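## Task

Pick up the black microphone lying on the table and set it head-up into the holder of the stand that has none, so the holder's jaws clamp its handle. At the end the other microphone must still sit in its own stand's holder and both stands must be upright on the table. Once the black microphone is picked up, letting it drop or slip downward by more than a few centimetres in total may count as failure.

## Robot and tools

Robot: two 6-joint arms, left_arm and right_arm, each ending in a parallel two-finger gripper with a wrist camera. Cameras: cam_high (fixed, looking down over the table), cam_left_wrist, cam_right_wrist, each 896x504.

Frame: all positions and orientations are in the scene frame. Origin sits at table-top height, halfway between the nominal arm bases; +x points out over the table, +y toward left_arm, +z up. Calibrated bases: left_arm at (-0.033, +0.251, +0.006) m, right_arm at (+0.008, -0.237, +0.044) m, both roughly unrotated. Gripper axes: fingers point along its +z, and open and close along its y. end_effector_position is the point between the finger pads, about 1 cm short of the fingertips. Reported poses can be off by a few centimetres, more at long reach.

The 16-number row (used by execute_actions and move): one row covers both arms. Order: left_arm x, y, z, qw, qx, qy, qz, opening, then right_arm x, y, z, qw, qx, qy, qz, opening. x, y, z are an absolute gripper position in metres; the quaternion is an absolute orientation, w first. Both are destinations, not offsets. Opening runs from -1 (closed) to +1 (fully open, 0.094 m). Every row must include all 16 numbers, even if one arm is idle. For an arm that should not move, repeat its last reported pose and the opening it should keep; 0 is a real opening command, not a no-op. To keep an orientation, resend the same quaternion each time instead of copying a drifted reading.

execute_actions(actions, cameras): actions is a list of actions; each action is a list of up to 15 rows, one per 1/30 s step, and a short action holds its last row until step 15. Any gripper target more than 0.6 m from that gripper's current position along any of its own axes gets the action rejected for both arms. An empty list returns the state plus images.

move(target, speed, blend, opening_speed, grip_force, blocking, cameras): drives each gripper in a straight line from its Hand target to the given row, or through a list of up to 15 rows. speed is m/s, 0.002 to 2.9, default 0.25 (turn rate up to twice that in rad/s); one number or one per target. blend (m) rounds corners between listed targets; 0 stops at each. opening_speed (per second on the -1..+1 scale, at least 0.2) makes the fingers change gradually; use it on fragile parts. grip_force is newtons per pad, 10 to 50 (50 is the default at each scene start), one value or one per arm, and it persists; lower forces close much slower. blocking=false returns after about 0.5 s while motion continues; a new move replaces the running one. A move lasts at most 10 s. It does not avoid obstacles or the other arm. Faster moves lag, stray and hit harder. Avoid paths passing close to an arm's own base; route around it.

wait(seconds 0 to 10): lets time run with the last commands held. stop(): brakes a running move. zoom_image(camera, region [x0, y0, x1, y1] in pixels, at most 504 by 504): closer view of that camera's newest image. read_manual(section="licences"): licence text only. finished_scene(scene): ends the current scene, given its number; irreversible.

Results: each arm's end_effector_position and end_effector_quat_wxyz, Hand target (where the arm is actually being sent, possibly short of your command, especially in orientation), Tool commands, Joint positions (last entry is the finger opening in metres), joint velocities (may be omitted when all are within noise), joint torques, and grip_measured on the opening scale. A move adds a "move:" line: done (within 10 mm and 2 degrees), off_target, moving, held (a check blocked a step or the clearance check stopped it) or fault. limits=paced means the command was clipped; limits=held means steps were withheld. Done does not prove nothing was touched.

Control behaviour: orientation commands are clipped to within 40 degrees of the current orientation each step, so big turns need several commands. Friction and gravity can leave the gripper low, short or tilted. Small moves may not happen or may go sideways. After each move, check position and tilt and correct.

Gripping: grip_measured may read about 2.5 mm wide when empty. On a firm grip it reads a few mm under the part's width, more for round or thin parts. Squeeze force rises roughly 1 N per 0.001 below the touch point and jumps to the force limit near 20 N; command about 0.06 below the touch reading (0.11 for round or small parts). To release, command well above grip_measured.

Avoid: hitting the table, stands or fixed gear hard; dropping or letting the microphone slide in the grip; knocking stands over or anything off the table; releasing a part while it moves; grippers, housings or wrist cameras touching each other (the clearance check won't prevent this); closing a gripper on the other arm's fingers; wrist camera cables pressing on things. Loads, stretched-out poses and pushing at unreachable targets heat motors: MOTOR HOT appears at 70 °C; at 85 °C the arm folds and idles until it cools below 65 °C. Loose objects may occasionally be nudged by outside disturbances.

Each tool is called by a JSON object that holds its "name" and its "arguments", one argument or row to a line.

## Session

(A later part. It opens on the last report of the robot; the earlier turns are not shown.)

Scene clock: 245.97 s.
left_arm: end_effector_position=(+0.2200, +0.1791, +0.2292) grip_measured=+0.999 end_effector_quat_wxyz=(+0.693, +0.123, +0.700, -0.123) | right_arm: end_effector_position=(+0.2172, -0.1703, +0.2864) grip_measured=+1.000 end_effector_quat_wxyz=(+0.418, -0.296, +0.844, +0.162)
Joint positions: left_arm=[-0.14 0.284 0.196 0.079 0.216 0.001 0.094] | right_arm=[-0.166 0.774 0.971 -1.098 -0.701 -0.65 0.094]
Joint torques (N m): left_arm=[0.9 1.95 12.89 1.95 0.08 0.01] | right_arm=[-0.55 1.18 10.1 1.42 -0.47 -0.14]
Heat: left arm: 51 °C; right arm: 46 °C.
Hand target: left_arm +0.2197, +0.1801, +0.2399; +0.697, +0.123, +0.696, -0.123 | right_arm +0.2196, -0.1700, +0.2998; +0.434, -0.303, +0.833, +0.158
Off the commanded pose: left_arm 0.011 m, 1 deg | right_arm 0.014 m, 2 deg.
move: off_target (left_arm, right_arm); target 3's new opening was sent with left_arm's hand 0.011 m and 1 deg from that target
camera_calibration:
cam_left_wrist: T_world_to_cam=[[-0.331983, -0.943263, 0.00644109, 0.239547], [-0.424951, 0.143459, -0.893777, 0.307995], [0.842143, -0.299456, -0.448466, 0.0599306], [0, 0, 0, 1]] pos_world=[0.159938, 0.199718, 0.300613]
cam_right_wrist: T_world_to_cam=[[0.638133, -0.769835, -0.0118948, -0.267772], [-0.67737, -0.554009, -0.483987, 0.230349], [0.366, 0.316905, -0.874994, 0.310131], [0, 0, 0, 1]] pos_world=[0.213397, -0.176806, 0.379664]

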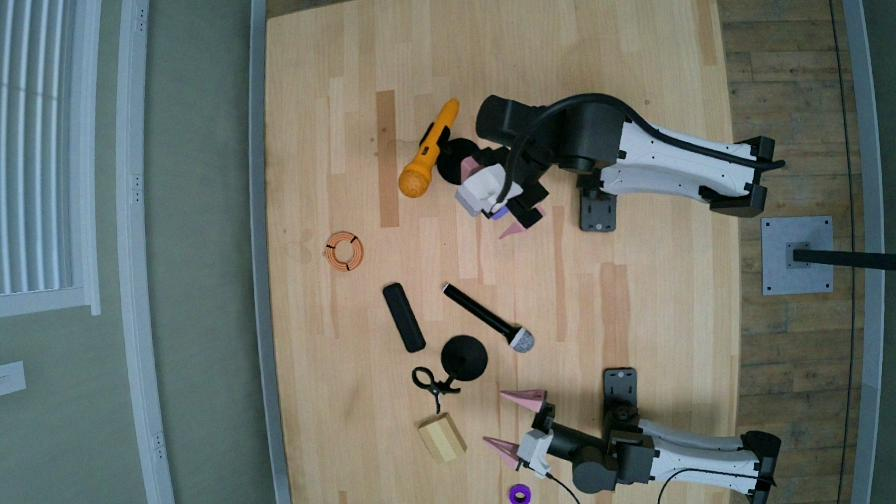

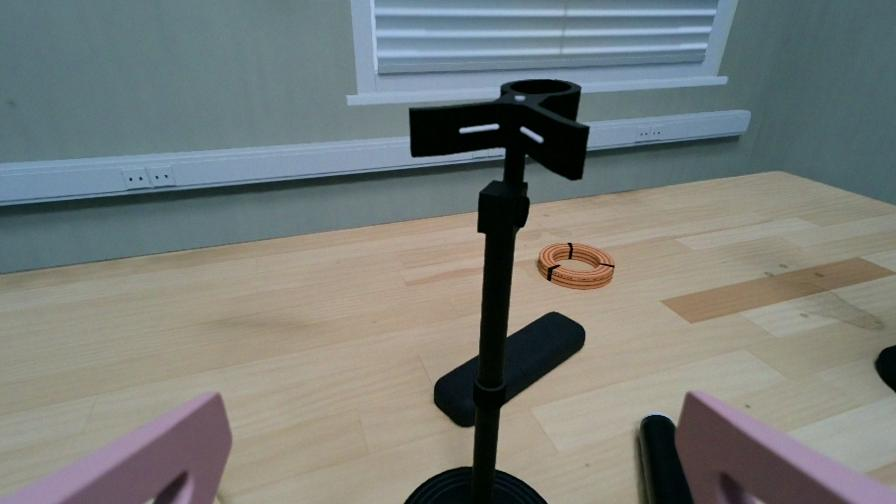

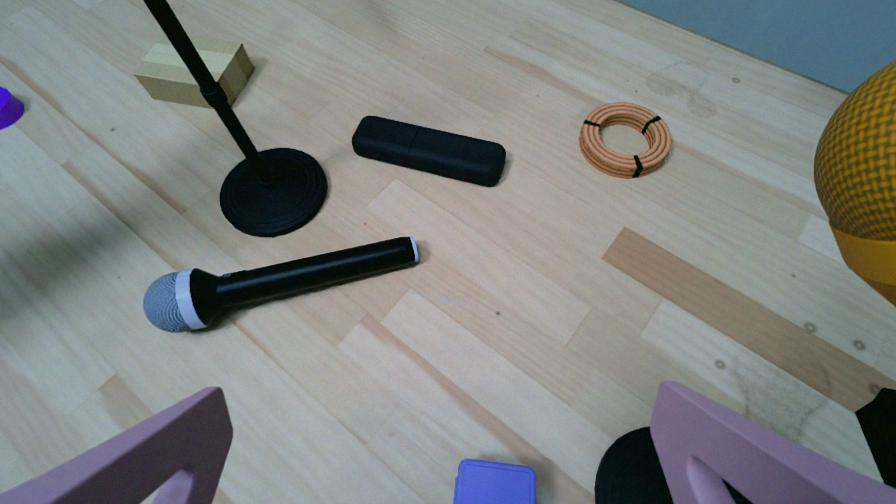

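{"name": "zoom_image", "arguments": {
  "camera": "cam_left_wrist",
  "region": [390, 60, 610, 240]
}}

{"name": "zoom_image", "arguments": {
  "camera": "cam_high",
  "region": [390, 270, 550, 430]
}}

Scaled by 2.291 from the camera's 896x504 image, which has a finer 1280x720 frame.

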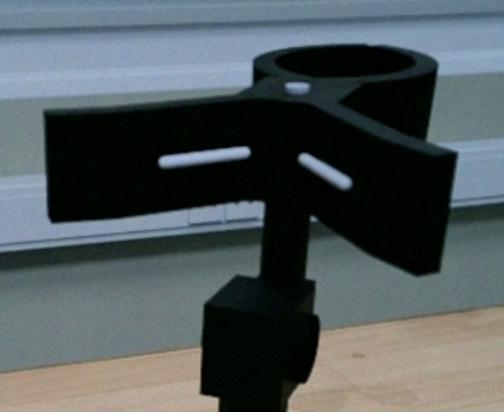

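Scaled by 3.150 from the camera's 896x504 image, which has a finer 1280x720 frame.

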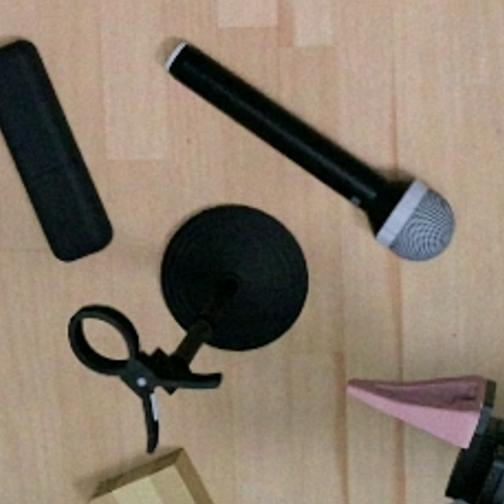

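{"name": "zoom_image", "arguments": {
  "camera": "cam_right_wrist",
  "region": [130, 220, 430, 350]
}}

Scaled by 1.680 from the camera's 896x504 image, which has a finer 1280x720 frame.

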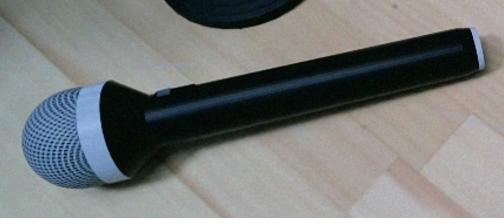

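{"name": "move", "arguments": {
  "target": [
    [0.24, 0.29, 0.26, 0.6533, 0.2706, 0.6533, -0.2706, 1, 0.225, -0.05, 0.27, 0, 0.9513, -0.3082, 0, 0.3],
    [0.24, 0.29, 0.26, 0.6533, 0.2706, 0.6533, -0.2706, 1, 0.237, 0.065, 0.15, 0, 0.9513, -0.3082, 0, 0.3]
  ],
  "speed": 0.4,
  "blend": 0.03,
  "cameras": ["all"]
}}

Scene clock: 312.20 s.
left_arm: end_effector_position=(+0.2390, +0.2853, +0.2515) grip_measured=+0.999 end_effector_quat_wxyz=(+0.654, +0.241, +0.666, -0.268) | right_arm: end_effector_position=(+0.2318, +0.0592, +0.1407) grip_measured=+0.303 end_effector_quat_wxyz=(+0.019, +0.951, -0.307, -0.010)
Joint positions: left_arm=[0.809 1.102 0.477 0.513 1.552 0.071 0.094] | right_arm=[0.984 1.999 1.724 -1.339 -0.007 -1.596 0.061]
Joint torques (N m): left_arm=[0.87 -1.81 11.36 1.53 0.16 0.09] | right_arm=[0.29 -10.69 7.97 0.37 -0.01 0]
Heat: left arm: 52 °C; right arm: 47 °C.
Hand target: left_arm +0.2403, +0.2894, +0.2599; +0.659, +0.254, +0.660, -0.254 | right_arm +0.2369, +0.0647, +0.1502; +0.000, +0.951, -0.308, +0.000
Off the commanded pose: left_arm 0.010 m, 4 deg | right_arm 0.012 m, 3 deg.
joint sent to its limit (left arm) — joint 5 (wrist yaw), upper limit. The joint targets are off in orientation, not in position.
move: off_target (left_arm, right_arm)
camera_calibration:
cam_left_wrist: T_world_to_cam=[[-0.662676, -0.747471, 0.0463401, 0.359044], [-0.358625, 0.262403, -0.895842, 0.271414], [0.657456, -0.610272, -0.44195, 0.216873], [0, 0, 0, 1]] pos_world=[0.192681, 0.329507, 0.322353]
cam_right_wrist: T_world_to_cam=[[0.572557, 0.818978, -0.0381303, -0.177354], [0.758773, -0.511704, 0.403016, -0.163312], [0.310549, -0.259682, -0.914398, 0.157136], [0, 0, 0, 1]] pos_world=[0.176663, 0.102487, 0.20274]

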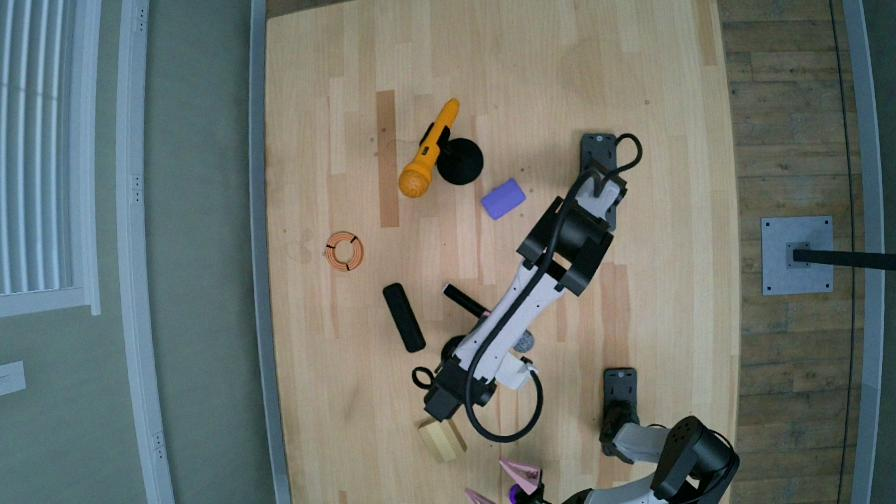

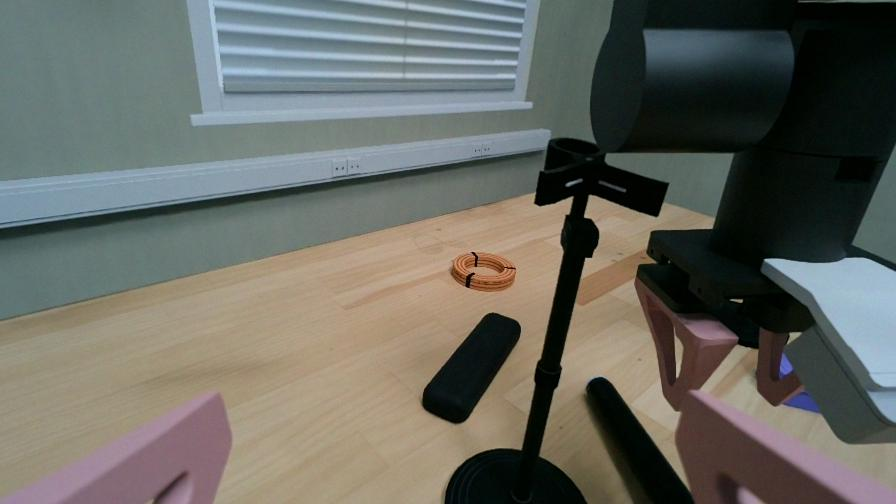

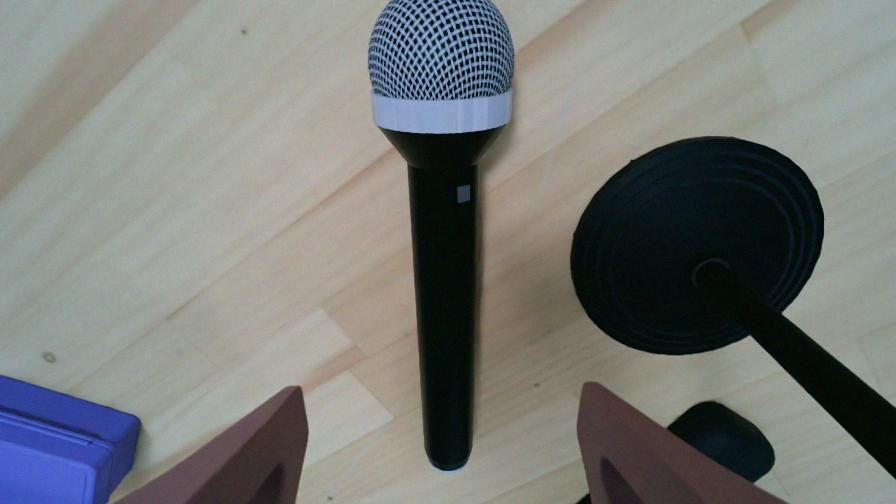

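{"name": "move", "arguments": {
  "target": [
    [0.24, 0.27, 0.15, 0.6744, 0.2126, 0.6744, -0.2126, 0.3, 0.21, -0.04, 0.26, 0, 0.9513, -0.3082, 0, 0.3],
    [0.265, 0.176, 0.095, 0.6744, 0.2126, 0.6744, -0.2126, 0.3, 0.21, -0.04, 0.26, 0, 0.9513, -0.3082, 0, 0.3]
  ],
  "speed": 0.25,
  "blend": 0.03,
  "cameras": ["all"]
}}

Scene clock: 349.77 s.
left_arm: end_effector_position=(+0.2649, +0.1774, +0.0897) grip_measured=+0.301 end_effector_quat_wxyz=(+0.622, +0.229, +0.718, -0.213) | right_arm: end_effector_position=(+0.2108, -0.0354, +0.2592) grip_measured=+0.303 end_effector_quat_wxyz=(-0.043, +0.950, -0.310, +0.020)
Joint positions: left_arm=[0.177 1.754 0.027 1.53 0.811 0.123 0.061] | right_arm=[0.843 1.588 1.692 -1.579 -0.005 -1.731 0.061]
Joint torques (N m): left_arm=[-0.5 -3.07 2.14 2.44 0 -0.06] | right_arm=[-0.43 -6.37 5.16 0.46 -0.02 -0.13]
Heat: left arm: 53 °C; right arm: 46 °C.
Hand target: left_arm +0.2650, +0.1761, +0.0955; +0.633, +0.232, +0.709, -0.208 | right_arm +0.2100, -0.0399, +0.2593; -0.040, +0.950, -0.308, +0.021
Off the commanded pose: left_arm 0.006 m, 8 deg | right_arm 0.005 m, 5 deg.
joint sent to its limit (left arm) — joint 4 (wrist pitch), upper limit. The joint targets are off in orientation, not in position.
joint sent to its limit (right arm) — joint 4 (wrist pitch), lower limit. The joint targets are off in orientation, not in position.
move: off_target (left_arm, right_arm)
camera_calibration:
cam_left_wrist: T_world_to_cam=[[-0.583842, -0.811501, 0.0243788, 0.295447], [-0.46412, 0.308977, -0.830136, 0.177896], [0.666124, -0.495983, -0.557027, 0.0501987], [0, 0, 0, 1]] pos_world=[0.221621, 0.209687, 0.168438]
cam_right_wrist: T_world_to_cam=[[0.575058, 0.812063, 0.0993102, -0.119679], [0.715902, -0.558245, 0.419341, -0.240393], [0.395971, -0.170049, -0.90238, 0.229448], [0, 0, 0, 1]] pos_world=[0.150066, 0.00200624, 0.319741]

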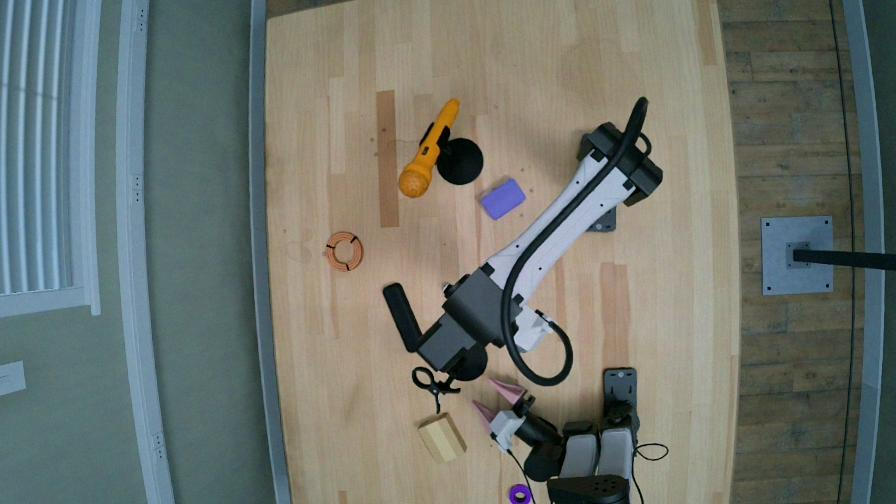

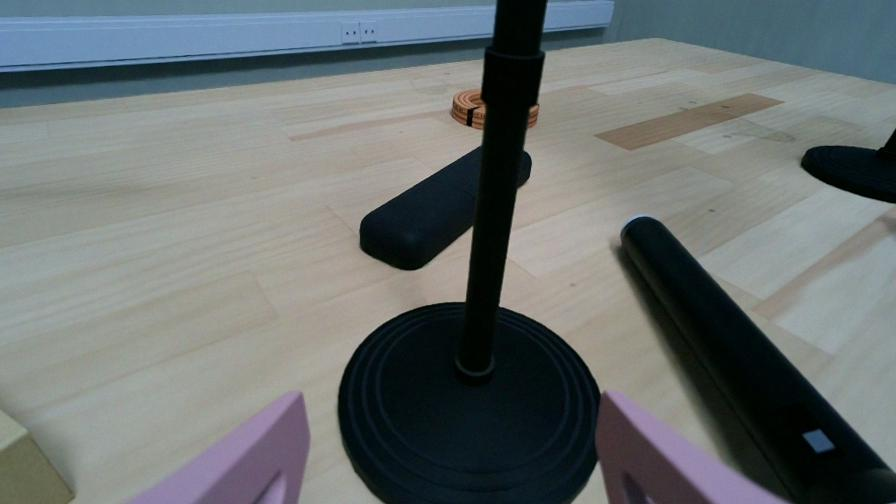

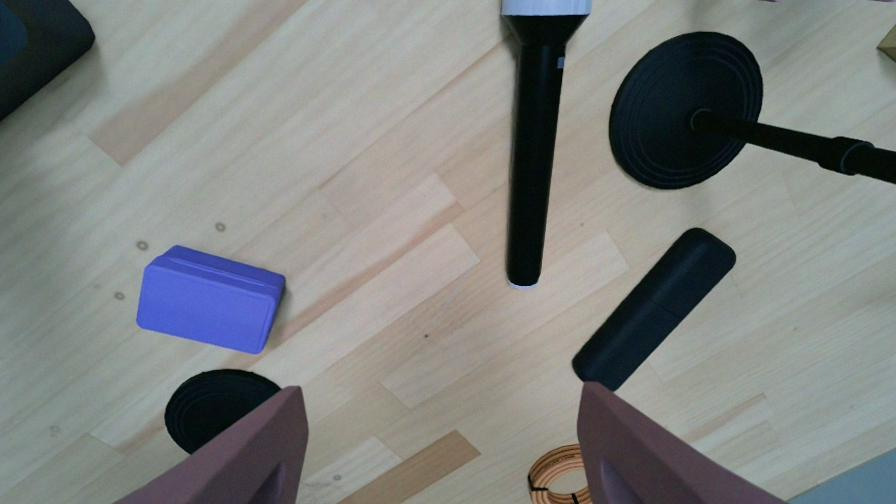

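{"name": "move", "arguments": {
  "target": [
    [0.327, 0.109, 0.095, 0.6744, 0.2126, 0.6744, -0.2126, 0.3, 0.21, -0.04, 0.26, -0.04, 0.950, -0.308, 0.021, 0.3],
    [0.327, 0.109, 0.095, 0.6744, 0.2126, 0.6744, -0.2126, -0.95, 0.21, -0.04, 0.26, -0.04, 0.950, -0.308, 0.021, 0.3]
  ],
  "speed": 0.15,
  "opening_speed": 0.5,
  "cameras": ["cam_left_wrist","cam_high"]
}}

Scene clock: 391.90 s.
left_arm: end_effector_position=(+0.3266, +0.1153, +0.0858) grip_measured=-0.764 end_effector_quat_wxyz=(+0.632, +0.219, +0.717, -0.195) | right_arm: end_effector_position=(+0.2108, -0.0354, +0.2592) grip_measured=+0.303 end_effector_quat_wxyz=(-0.043, +0.950, -0.310, +0.020)
Joint positions: left_arm=[-0.182 1.921 0.253 1.532 0.416 0.052 0.011] | right_arm=[0.843 1.588 1.692 -1.579 -0.005 -1.731 0.061]
Joint torques (N m): left_arm=[-0.57 -4.71 4.27 2.61 0.17 -0.12] | right_arm=[-0.39 -6.49 5.26 0.47 -0.01 -0.12]
Heat: left arm: 54 °C; right arm: 44 °C.
Hand target: left_arm +0.3268, +0.1091, +0.0953; +0.645, +0.224, +0.701, -0.207 | right_arm +0.2100, -0.0399, +0.2599; -0.041, +0.950, -0.308, +0.021
Off the commanded pose: left_arm 0.011 m, 7 deg | right_arm 0.005 m, 0 deg.
joint sent to its limit (left arm) — joint 4 (wrist pitch), upper limit. The joint targets are off in orientation, not in position.
joint sent to its limit (right arm) — joint 4 (wrist pitch), lower limit. The joint targets still meet the commanded pose.
move: off_target (left_arm); target 2's new opening was sent with left_arm's hand 0.011 m and 7 deg from that target
camera_calibration:
cam_left_wrist: T_world_to_cam=[[-0.550881, -0.834545, 0.0080034, 0.274482], [-0.461719, 0.296763, -0.835911, 0.223621], [0.69523, -0.464183, -0.548807, -0.0377195], [0, 0, 0, 1]] pos_world=[0.280681, 0.145196, 0.16403]
Images, in order (width x height): cam_high 896x504, cam_left_wrist 896x504.

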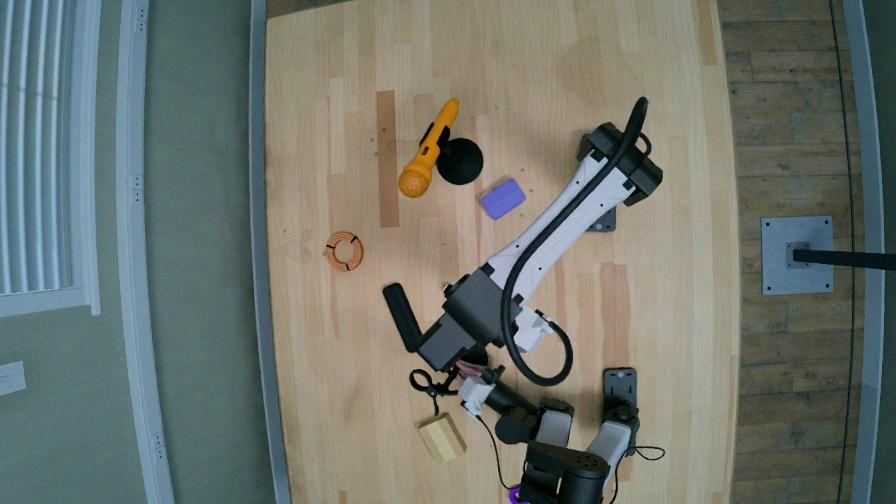

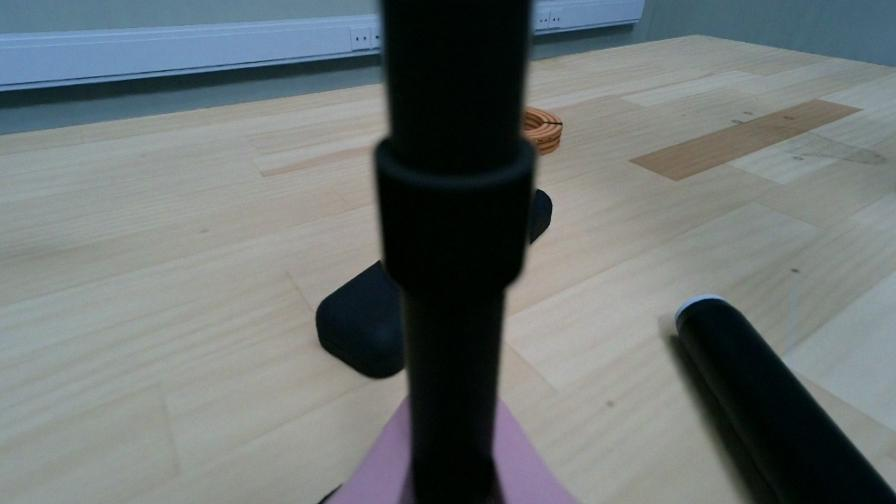

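{"name": "move", "arguments": {
  "target": [
    [0.33, 0.125, 0.120, 0.6744, 0.2126, 0.6744, -0.2126, -0.95, 0.21, -0.04, 0.26, -0.04, 0.950, -0.308, 0.021, 0.3],
    [0.345, 0.178, 0.120, 0.6941, 0.1349, 0.6941, -0.1349, -0.95, 0.21, -0.04, 0.26, -0.04, 0.950, -0.308, 0.021, 0.3],
    [0.345, 0.178, 0.095, 0.6941, 0.1349, 0.6941, -0.1349, -0.95, 0.21, -0.04, 0.26, -0.04, 0.950, -0.308, 0.021, 0.3]
  ],
  "speed": 0.1,
  "blend": 0.01,
  "cameras": ["cam_left_wrist","cam_high"]
}}

Scene clock: 400.67 s.
left_arm: end_effector_position=(+0.3423, +0.1733, +0.0866) grip_measured=-0.764 end_effector_quat_wxyz=(+0.645, +0.145, +0.736, -0.141) | right_arm: end_effector_position=(+0.2108, -0.0354, +0.2592) grip_measured=+0.303 end_effector_quat_wxyz=(-0.043, +0.950, -0.310, +0.020)
Joint positions: left_arm=[-0.045 1.909 0.241 1.531 0.369 0.029 0.011] | right_arm=[0.843 1.588 1.692 -1.579 -0.005 -1.731 0.061]
Joint torques (N m): left_arm=[0.88 -4.9 3.51 2.6 -0.07 0.04] | right_arm=[-0.4 -6.48 5.26 0.46 -0.01 -0.13]
Heat: left arm: 56 °C; right arm: 44 °C.
Hand target: left_arm +0.3449, +0.1780, +0.0953; +0.662, +0.144, +0.724, -0.131 | right_arm +0.2100, -0.0399, +0.2599; -0.041, +0.950, -0.308, +0.021
Off the commanded pose: left_arm 0.010 m, 8 deg | right_arm 0.005 m, 0 deg.
joint sent to its limit (left arm) — joint 4 (wrist pitch), upper limit. The joint targets are off in orientation, not in position.
joint sent to its limit (right arm) — joint 4 (wrist pitch), lower limit. The joint targets still meet the commanded pose.
move: off_target (left_arm)
camera_calibration:
cam_left_wrist: T_world_to_cam=[[-0.385975, -0.922184, 0.0244999, 0.28889], [-0.51602, 0.193811, -0.834362, 0.250588], [0.764687, -0.334686, -0.550671, -0.0673012], [0, 0, 0, 1]] pos_world=[0.292277, 0.195318, 0.164943]
Images, in order (width x height): cam_high 896x504, cam_left_wrist 896x504.

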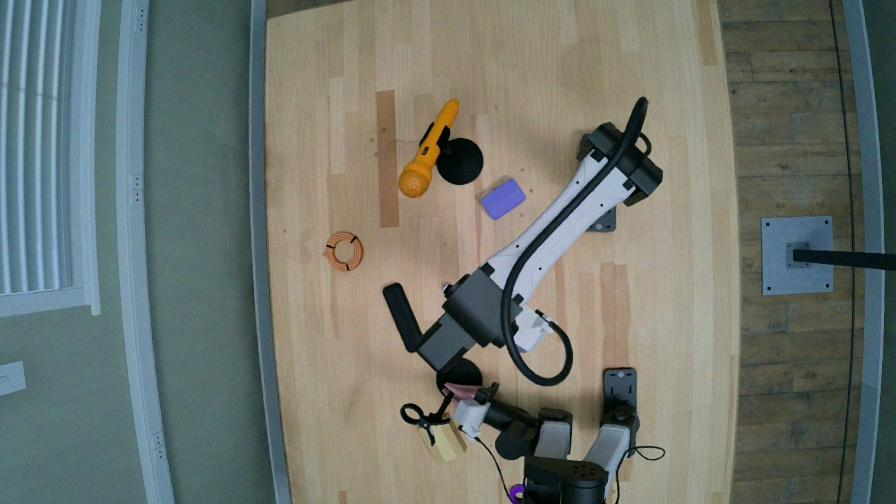

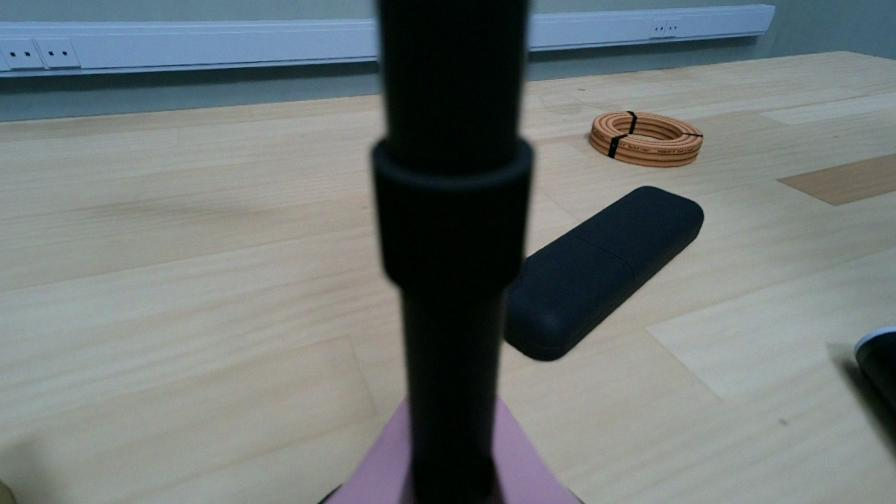

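{"name": "move", "arguments": {
  "target": [
    [0.345, 0.178, 0.092, 0.6941, 0.1349, 0.6941, -0.1349, -0.95, 0.21, -0.04, 0.26, -0.04, 0.950, -0.308, 0.021, 0.3],
    [0.345, 0.178, 0.092, 0.6941, 0.1349, 0.6941, -0.1349, 0.3, 0.21, -0.04, 0.26, -0.04, 0.950, -0.308, 0.021, 0.3],
    [0.255, 0.214, 0.11, 0.6941, 0.1349, 0.6941, -0.1349, 0.3, 0.21, -0.04, 0.26, -0.04, 0.950, -0.308, 0.021, 0.3],
    [0.21, 0.30, 0.20, 0.6744, 0.2126, 0.6744, -0.2126, 0.3, 0.21, -0.04, 0.26, -0.04, 0.950, -0.308, 0.021, 0.3],
    [0.22, 0.32, 0.26, 0.6744, 0.2126, 0.6744, -0.2126, 1, 0.21, -0.04, 0.26, -0.04, 0.950, -0.308, 0.021, 0.3]
  ],
  "speed": 0.15,
  "blend": [0, 0, 0.02, 0.02, 0],
  "opening_speed": 1.0,
  "cameras": ["cam_left_wrist","cam_high"]
}}

Scene clock: 413.77 s.
left_arm: end_effector_position=(+0.2206, +0.3170, +0.2558) grip_measured=+0.999 end_effector_quat_wxyz=(+0.681, +0.193, +0.677, -0.204) | right_arm: end_effector_position=(+0.2108, -0.0354, +0.2592) grip_measured=+0.303 end_effector_quat_wxyz=(-0.043, +0.950, -0.310, +0.020)
Joint positions: left_arm=[0.977 1.194 0.332 1.372 1.551 -0.523 0.094] | right_arm=[0.843 1.588 1.692 -1.579 -0.005 -1.731 0.061]
Joint torques (N m): left_arm=[0.75 -2 9.25 1.13 -0.19 -0.06] | right_arm=[-0.4 -6.49 5.26 0.46 -0.01 -0.13]
Heat: left arm: 55 °C; right arm: 44 °C.
Hand target: left_arm +0.2206, +0.3196, +0.2600; +0.680, +0.199, +0.677, -0.199 | right_arm +0.2100, -0.0399, +0.2599; -0.041, +0.950, -0.308, +0.021
Off the commanded pose: left_arm 0.005 m, 3 deg | right_arm 0.005 m, 0 deg.
joint sent to its limit (left arm) — joint 5 (wrist yaw), upper limit. The joint targets still meet the commanded pose.
joint sent to its limit (right arm) — joint 4 (wrist pitch), lower limit. The joint targets still meet the commanded pose.
move: off_target (left_arm); target 2's new opening was sent with left_arm's hand 0.008 m and 8 deg from that target
camera_calibration:
cam_left_wrist: T_world_to_cam=[[-0.530276, -0.847627, 0.0183398, 0.379995], [-0.374515, 0.21478, -0.902002, 0.280567], [0.760622, -0.485179, -0.431341, 0.185085], [0, 0, 0, 1]] pos_world=[0.165799, 0.351633, 0.325938]
Images, in order (width x height): cam_high 896x504, cam_left_wrist 896x504.

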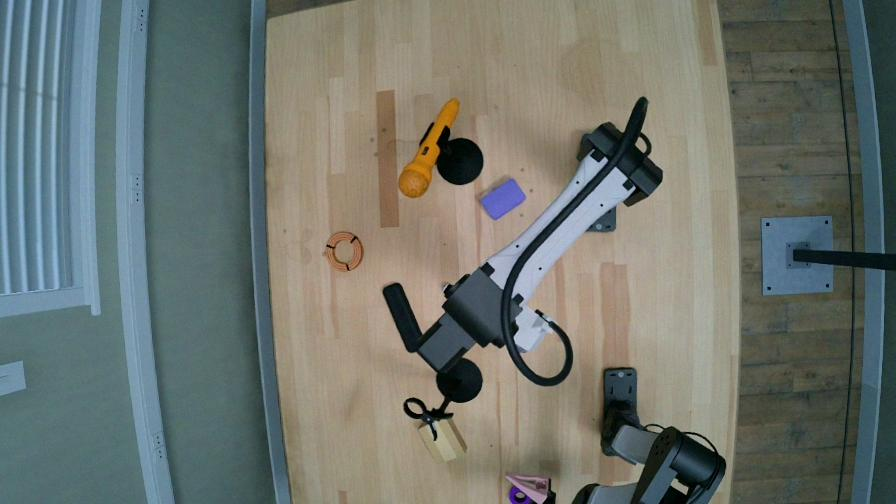

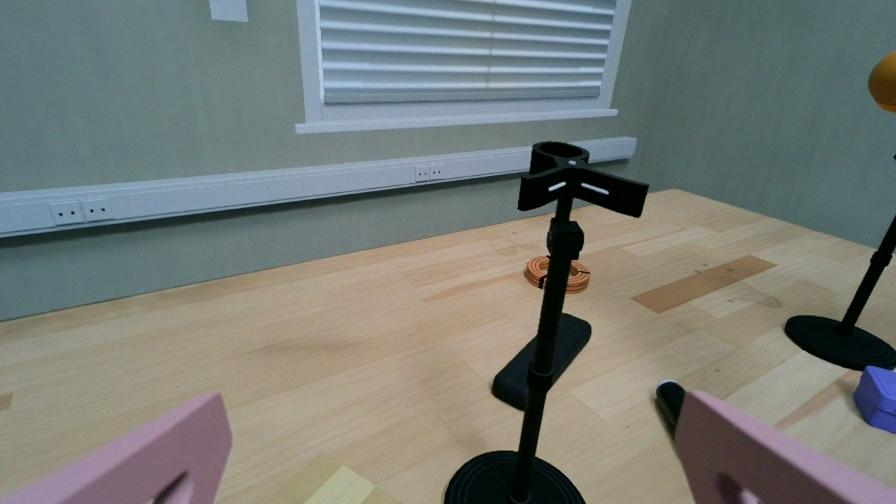

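{"name": "move", "arguments": {
  "target": [
    [0.22, 0.32, 0.26, 0.6744, 0.2126, 0.6744, -0.2126, 1, 0.238, 0.067, 0.17, 0, 0.9513, -0.3082, 0, 0.2],
    [0.22, 0.32, 0.26, 0.6744, 0.2126, 0.6744, -0.2126, 1, 0.238, 0.067, 0.075, 0, 0.9513, -0.3082, 0, 0.2]
  ],
  "speed": 0.25,
  "blend": 0.02,
  "cameras": ["all"]
}}

Scene clock: 422.87 s.
left_arm: end_effector_position=(+0.2206, +0.3170, +0.2558) grip_measured=+0.999 end_effector_quat_wxyz=(+0.681, +0.193, +0.677, -0.204) | right_arm: end_effector_position=(+0.2376, +0.0643, +0.0725) grip_measured=+0.203 end_effector_quat_wxyz=(+0.008, +0.951, -0.309, -0.004)
Joint positions: left_arm=[0.977 1.194 0.332 1.372 1.551 -0.523 0.094] | right_arm=[0.983 2.047 1.52 -1.062 -0.002 -1.595 0.056]
Joint torques (N m): left_arm=[0.8 -2.11 9.28 1.15 -0.18 -0.06] | right_arm=[0.57 -10.55 5.45 0.39 -0.03 0]
Heat: left arm: 51 °C; right arm: 44 °C.
Hand target: left_arm +0.2206, +0.3196, +0.2600; +0.680, +0.199, +0.677, -0.199 | right_arm +0.2380, +0.0669, +0.0750; +0.000, +0.951, -0.308, +0.000
Off the commanded pose: left_arm 0.005 m, 3 deg | right_arm 0.004 m, 1 deg.
joint sent to its limit (left arm) — joint 5 (wrist yaw), upper limit. The joint targets still meet the commanded pose.
move: off_target (left_arm)
camera_calibration:
cam_left_wrist: T_world_to_cam=[[-0.530276, -0.847627, 0.0183398, 0.379995], [-0.374515, 0.21478, -0.902002, 0.280567], [0.760622, -0.485179, -0.431341, 0.185085], [0, 0, 0, 1]] pos_world=[0.165799, 0.351633, 0.325938]
cam_right_wrist: T_world_to_cam=[[0.575801, 0.81749, -0.0127646, -0.189897], [0.749243, -0.521353, 0.408444, -0.1351], [0.327244, -0.244746, -0.912694, 0.0892932], [0, 0, 0, 1]] pos_world=[0.181344, 0.106659, 0.134254]

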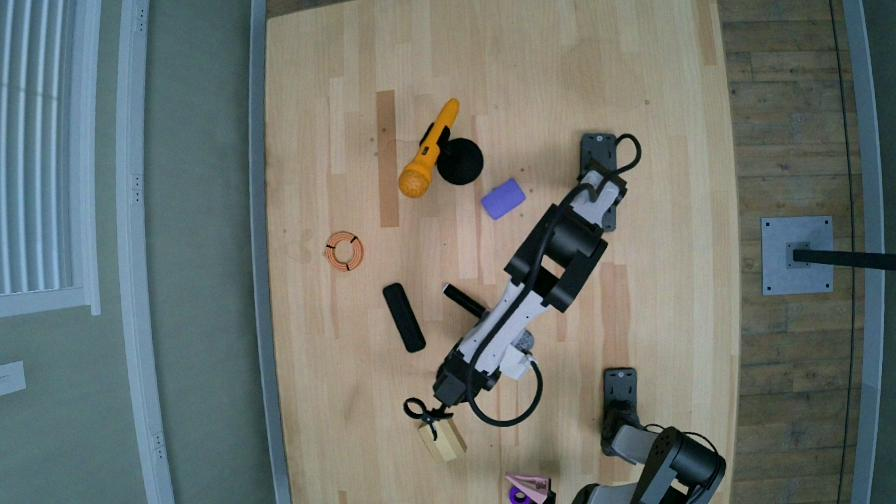

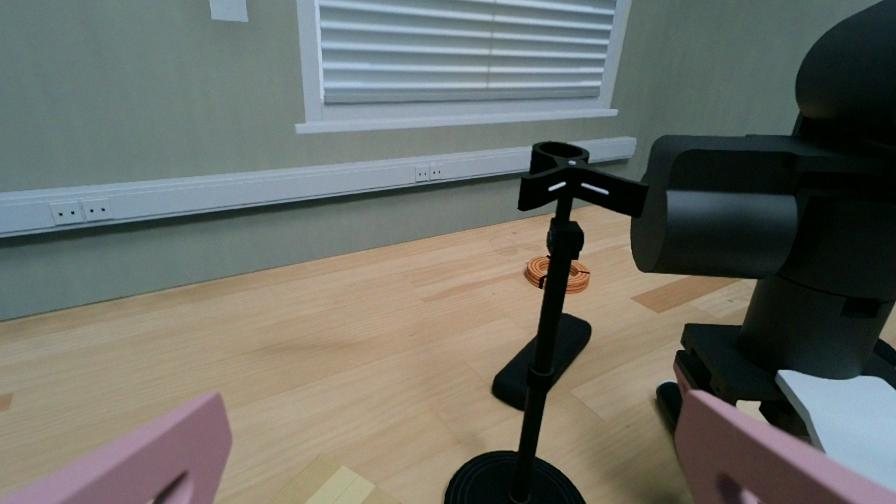

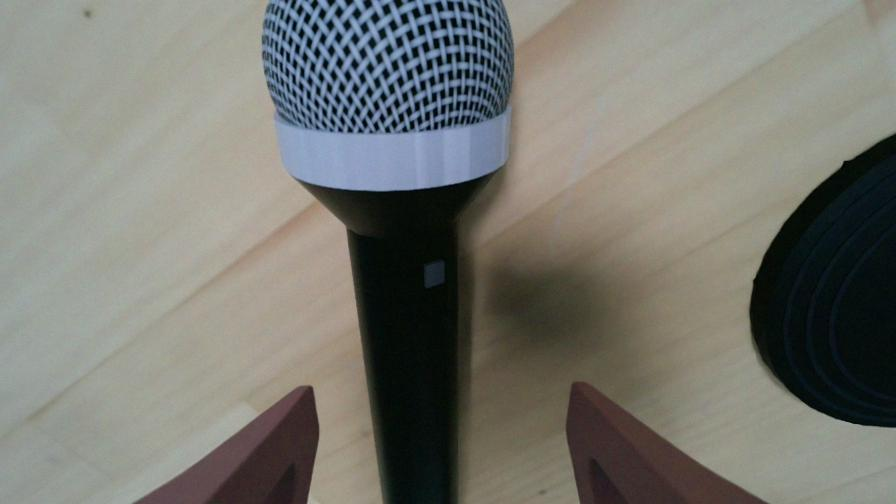

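{"name": "move", "arguments": {
  "target": [0.22, 0.32, 0.26, 0.6744, 0.2126, 0.6744, -0.2126, 1, 0.2325, 0.0595, 0.032, 0, 0.9513, -0.3082, 0, 0.1],
  "speed": 0.1,
  "cameras": ["cam_right_wrist","cam_left_wrist"]
}}

Scene clock: 436.33 s.
left_arm: end_effector_position=(+0.2206, +0.3170, +0.2558) grip_measured=+0.999 end_effector_quat_wxyz=(+0.681, +0.193, +0.677, -0.204) | right_arm: end_effector_position=(+0.2327, +0.0579, +0.0326) grip_measured=+0.103 end_effector_quat_wxyz=(+0.004, +0.951, -0.309, -0.002)
Joint positions: left_arm=[0.977 1.194 0.332 1.372 1.551 -0.523 0.094] | right_arm=[0.983 2.064 1.377 -0.892 -0.002 -1.595 0.052]
Joint torques (N m): left_arm=[0.8 -2 9.24 1.13 -0.19 -0.08] | right_arm=[0.53 -9.65 4.97 0.46 -0.04 0]
Heat: left arm: 48 °C; right arm: 47 °C.
Hand target: left_arm +0.2206, +0.3196, +0.2600; +0.680, +0.199, +0.677, -0.199 | right_arm +0.2325, +0.0594, +0.0319; +0.000, +0.951, -0.308, +0.000
Off the commanded pose: left_arm 0.005 m, 3 deg | right_arm 0.002 m, 1 deg.
joint sent to its limit (left arm) — joint 5 (wrist yaw), upper limit. The joint targets still meet the commanded pose.
move: off_target (left_arm)
camera_calibration:
cam_left_wrist: T_world_to_cam=[[-0.530276, -0.847627, 0.0183398, 0.379995], [-0.374515, 0.21478, -0.902002, 0.280567], [0.760622, -0.485179, -0.431341, 0.185085], [0, 0, 0, 1]] pos_world=[0.165799, 0.351633, 0.325938]
cam_right_wrist: T_world_to_cam=[[0.575808, 0.817577, -0.00366852, -0.182621], [0.747023, -0.524284, 0.408757, -0.117778], [0.332267, -0.238106, -0.912636, 0.0513738], [0, 0, 0, 1]] pos_world=[0.176068, 0.0997894, 0.0943584]
Images, in order (width x height): cam_left_wrist 896x504, cam_right_wrist 896x504.

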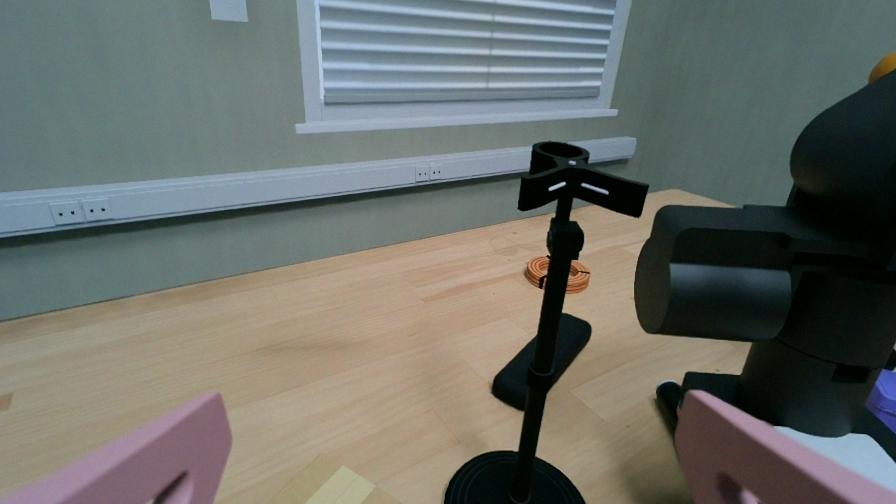

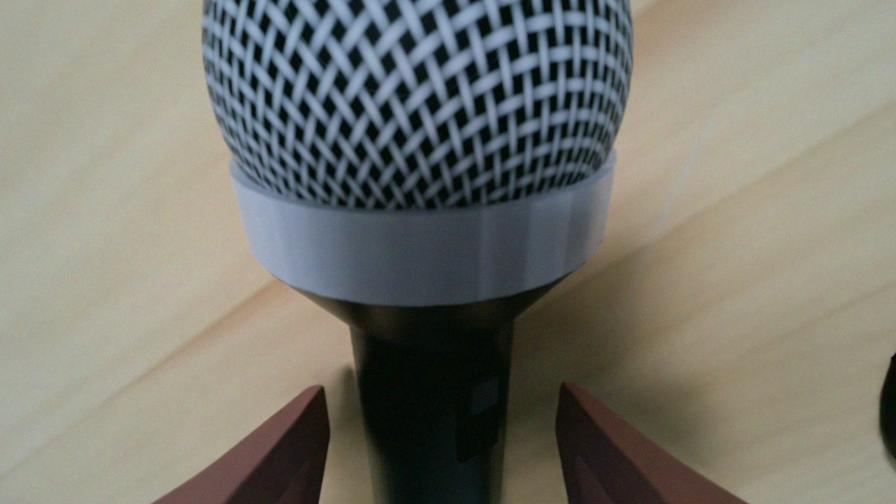

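{"name": "move", "arguments": {
  "target": [
    [0.22, 0.32, 0.26, 0.6744, 0.2126, 0.6744, -0.2126, 1, 0.240, 0.0508, 0.032, 0, 0.9513, -0.3082, 0, 0.1],
    [0.22, 0.32, 0.26, 0.6744, 0.2126, 0.6744, -0.2126, 1, 0.240, 0.0508, 0.0195, 0, 0.9513, -0.3082, 0, 0.1]
  ],
  "speed": 0.08,
  "cameras": ["cam_right_wrist"]
}}

Scene clock: 446.20 s.
left_arm: end_effector_position=(+0.2206, +0.3170, +0.2558) grip_measured=+0.999 end_effector_quat_wxyz=(+0.681, +0.193, +0.677, -0.204) | right_arm: end_effector_position=(+0.2379, +0.0517, +0.0212) grip_measured=+0.103 end_effector_quat_wxyz=(+0.002, +0.951, -0.310, -0.002)
Joint positions: left_arm=[0.977 1.194 0.332 1.372 1.551 -0.523 0.094] | right_arm=[0.961 2.076 1.345 -0.845 -0.002 -1.612 0.052]
Joint torques (N m): left_arm=[0.73 -2.03 9.24 1.15 -0.19 -0.07] | right_arm=[-0.29 -9.39 4.79 0.46 -0.04 -0.12]
Heat: left arm: 49 °C; right arm: 48 °C.
Hand target: left_arm +0.2206, +0.3196, +0.2600; +0.680, +0.199, +0.677, -0.199 | right_arm +0.2399, +0.0507, +0.0195; +0.000, +0.951, -0.308, +0.000
Off the commanded pose: left_arm 0.005 m, 3 deg | right_arm 0.003 m, 0 deg.
joint sent to its limit (left arm) — joint 5 (wrist yaw), upper limit. The joint targets still meet the commanded pose.
move: off_target (left_arm)
camera_calibration:
cam_right_wrist: T_world_to_cam=[[0.57895, 0.815363, -0.000543535, -0.181359], [0.744257, -0.528189, 0.408776, -0.119412], [0.333014, -0.237065, -0.912635, 0.0375238], [0, 0, 0, 1]] pos_world=[0.181375, 0.0936965, 0.0829598]
Images, in order (width x height): cam_right_wrist 896x504.

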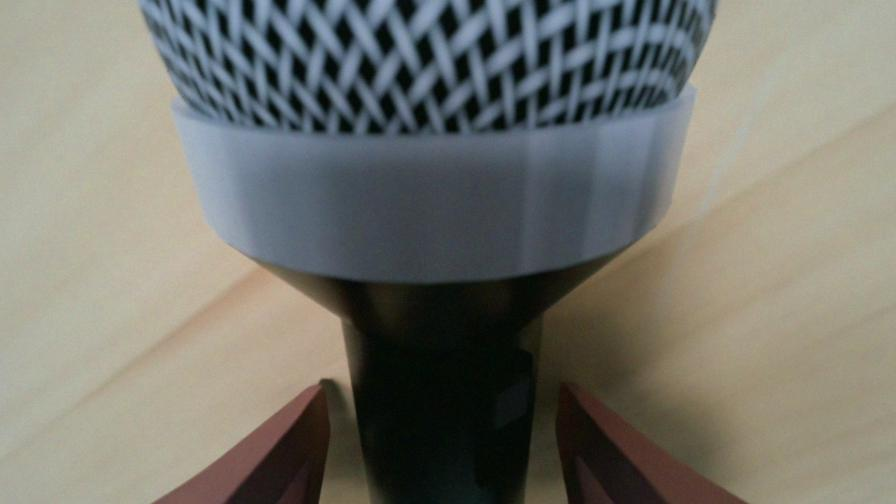

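{"name": "move", "arguments": {
  "target": [0.22, 0.32, 0.26, 0.6744, 0.2126, 0.6744, -0.2126, 1, 0.240, 0.0508, 0.0195, 0, 0.9513, -0.3082, 0, -1],
  "speed": 0.08,
  "opening_speed": 0.5,
  "cameras": ["cam_right_wrist"]
}}

Scene clock: 453.43 s.
left_arm: end_effector_position=(+0.2206, +0.3170, +0.2558) grip_measured=+0.999 end_effector_quat_wxyz=(+0.681, +0.193, +0.677, -0.204) | right_arm: end_effector_position=(+0.2381, +0.0520, +0.0212) grip_measured=-0.392 end_effector_quat_wxyz=(+0.002, +0.951, -0.309, -0.002)
Joint positions: left_arm=[0.977 1.194 0.332 1.372 1.551 -0.523 0.094] | right_arm=[0.961 2.076 1.345 -0.844 -0.002 -1.616 0.029]
Joint torques (N m): left_arm=[0.79 -2.1 9.22 1.14 -0.2 -0.07] | right_arm=[-0.29 -9.39 4.78 0.44 -0.04 -0.09]
Heat: left arm: 49 °C; right arm: 48 °C.
Hand target: left_arm +0.2206, +0.3196, +0.2600; +0.680, +0.199, +0.677, -0.199 | right_arm +0.2400, +0.0508, +0.0195; +0.000, +0.951, -0.308, +0.000
Off the commanded pose: left_arm 0.005 m, 3 deg | right_arm 0.003 m, 0 deg.
joint sent to its limit (left arm) — joint 5 (wrist yaw), upper limit. The joint targets still meet the commanded pose.
move: off_target (left_arm)
camera_calibration:
cam_right_wrist: T_world_to_cam=[[0.576118, 0.817366, 0.00100118, -0.18117], [0.745698, -0.526104, 0.408839, -0.119873], [0.334698, -0.234793, -0.912606, 0.0370043], [0, 0, 0, 1]] pos_world=[0.181379, 0.093705, 0.0829607]
Images, in order (width x height): cam_right_wrist 896x504.

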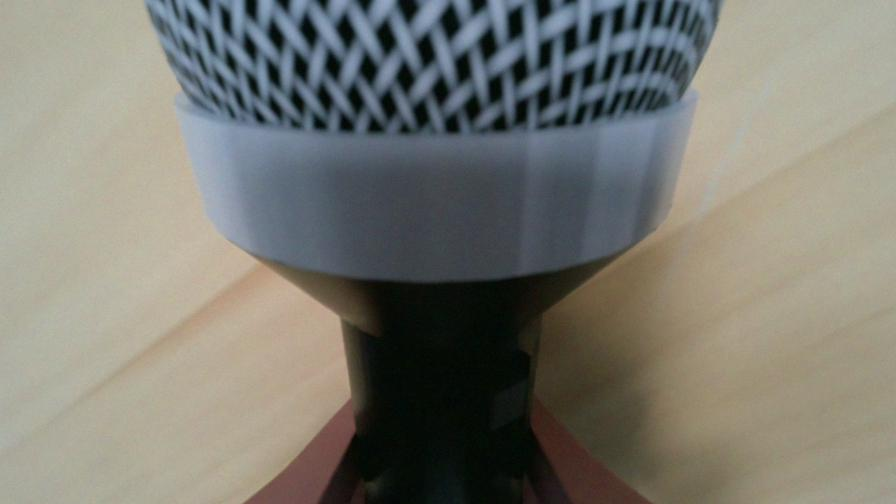

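{"name": "move", "arguments": {
  "target": [
    [0.22, 0.32, 0.26, 0.6744, 0.2126, 0.6744, -0.2126, 1, 0.240, 0.045, 0.15, 0, 0.9513, -0.3082, 0, -1],
    [0.22, 0.32, 0.26, 0.6744, 0.2126, 0.6744, -0.2126, 1, 0.25, 0.0, 0.30, 0, 0.3827, -0.9239, 0, -1],
    [0.22, 0.32, 0.26, 0.6744, 0.2126, 0.6744, -0.2126, 1, 0.26, 0.0, 0.33, 0.3536, -0.3536, 0.8536, 0.1464, -1]
  ],
  "speed": 0.25,
  "blend": 0.03,
  "cameras": ["all"]
}}

Scene clock: 473.17 s.
left_arm: end_effector_position=(+0.2206, +0.3170, +0.2558) grip_measured=+0.999 end_effector_quat_wxyz=(+0.681, +0.193, +0.677, -0.204) | right_arm: end_effector_position=(+0.2529, -0.0064, +0.3096) grip_measured=-0.393 end_effector_quat_wxyz=(+0.311, -0.358, +0.871, +0.126)
Joint positions: left_arm=[0.977 1.194 0.332 1.372 1.551 -0.523 0.094] | right_arm=[0.809 1.279 1.411 -1.017 -0.019 -0.027 0.029]
Joint torques (N m): left_arm=[0.83 -2.02 9.2 1.13 -0.19 -0.07] | right_arm=[-0.5 -6.13 7.05 2.11 -0.12 -0.1]
Heat: left arm: 50 °C; right arm: 49 °C.
Hand target: left_arm +0.2206, +0.3196, +0.2600; +0.680, +0.199, +0.677, -0.199 | right_arm +0.2590, -0.0010, +0.3305; +0.353, -0.354, +0.854, +0.146
Off the commanded pose: left_arm 0.005 m, 3 deg | right_arm 0.022 m, 6 deg.
joint sent to its limit (left arm) — joint 5 (wrist yaw), upper limit. The joint targets still meet the commanded pose.
move: off_target (left_arm, right_arm)
camera_calibration:
cam_left_wrist: T_world_to_cam=[[-0.530276, -0.847627, 0.0183398, 0.379995], [-0.374515, 0.21478, -0.902002, 0.280567], [0.760622, -0.485179, -0.431341, 0.185085], [0, 0, 0, 1]] pos_world=[0.165799, 0.351633, 0.325938]
cam_right_wrist: T_world_to_cam=[[0.708041, -0.706003, 0.0154106, -0.189843], [-0.679146, -0.686761, -0.259075, 0.28663], [0.193491, 0.172969, -0.965734, 0.33632], [0, 0, 0, 1]] pos_world=[0.264005, 0.00464355, 0.40198]

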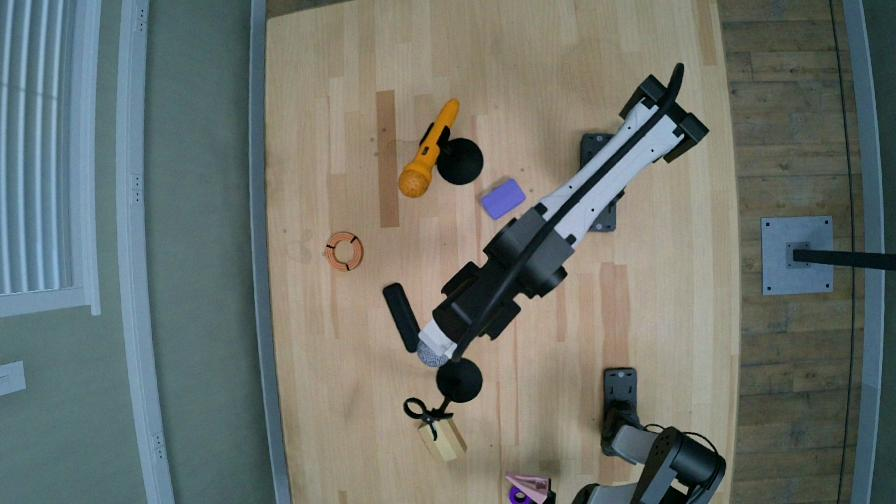

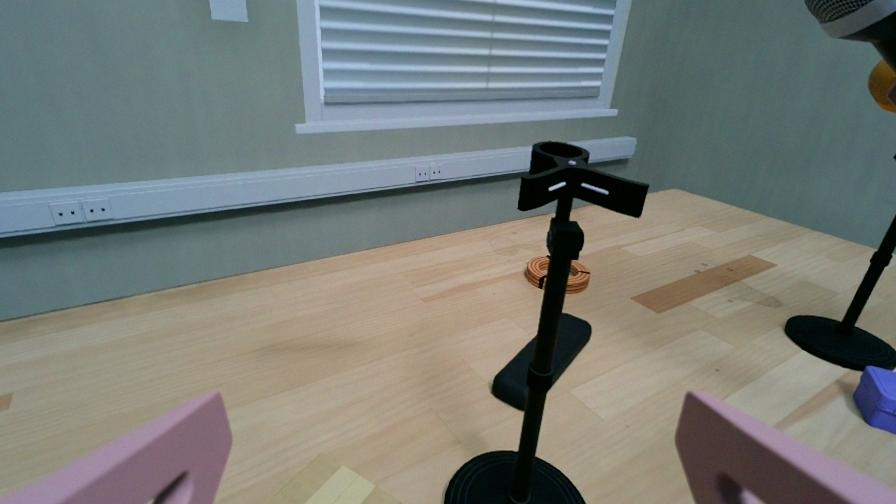

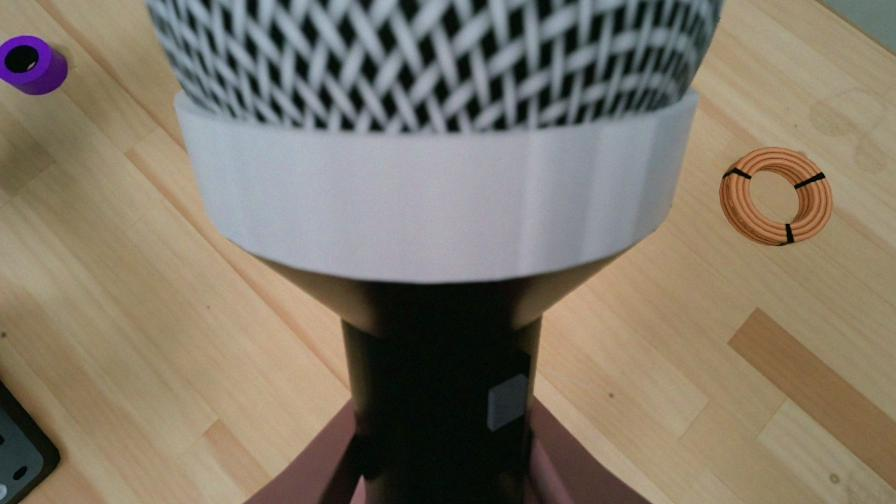

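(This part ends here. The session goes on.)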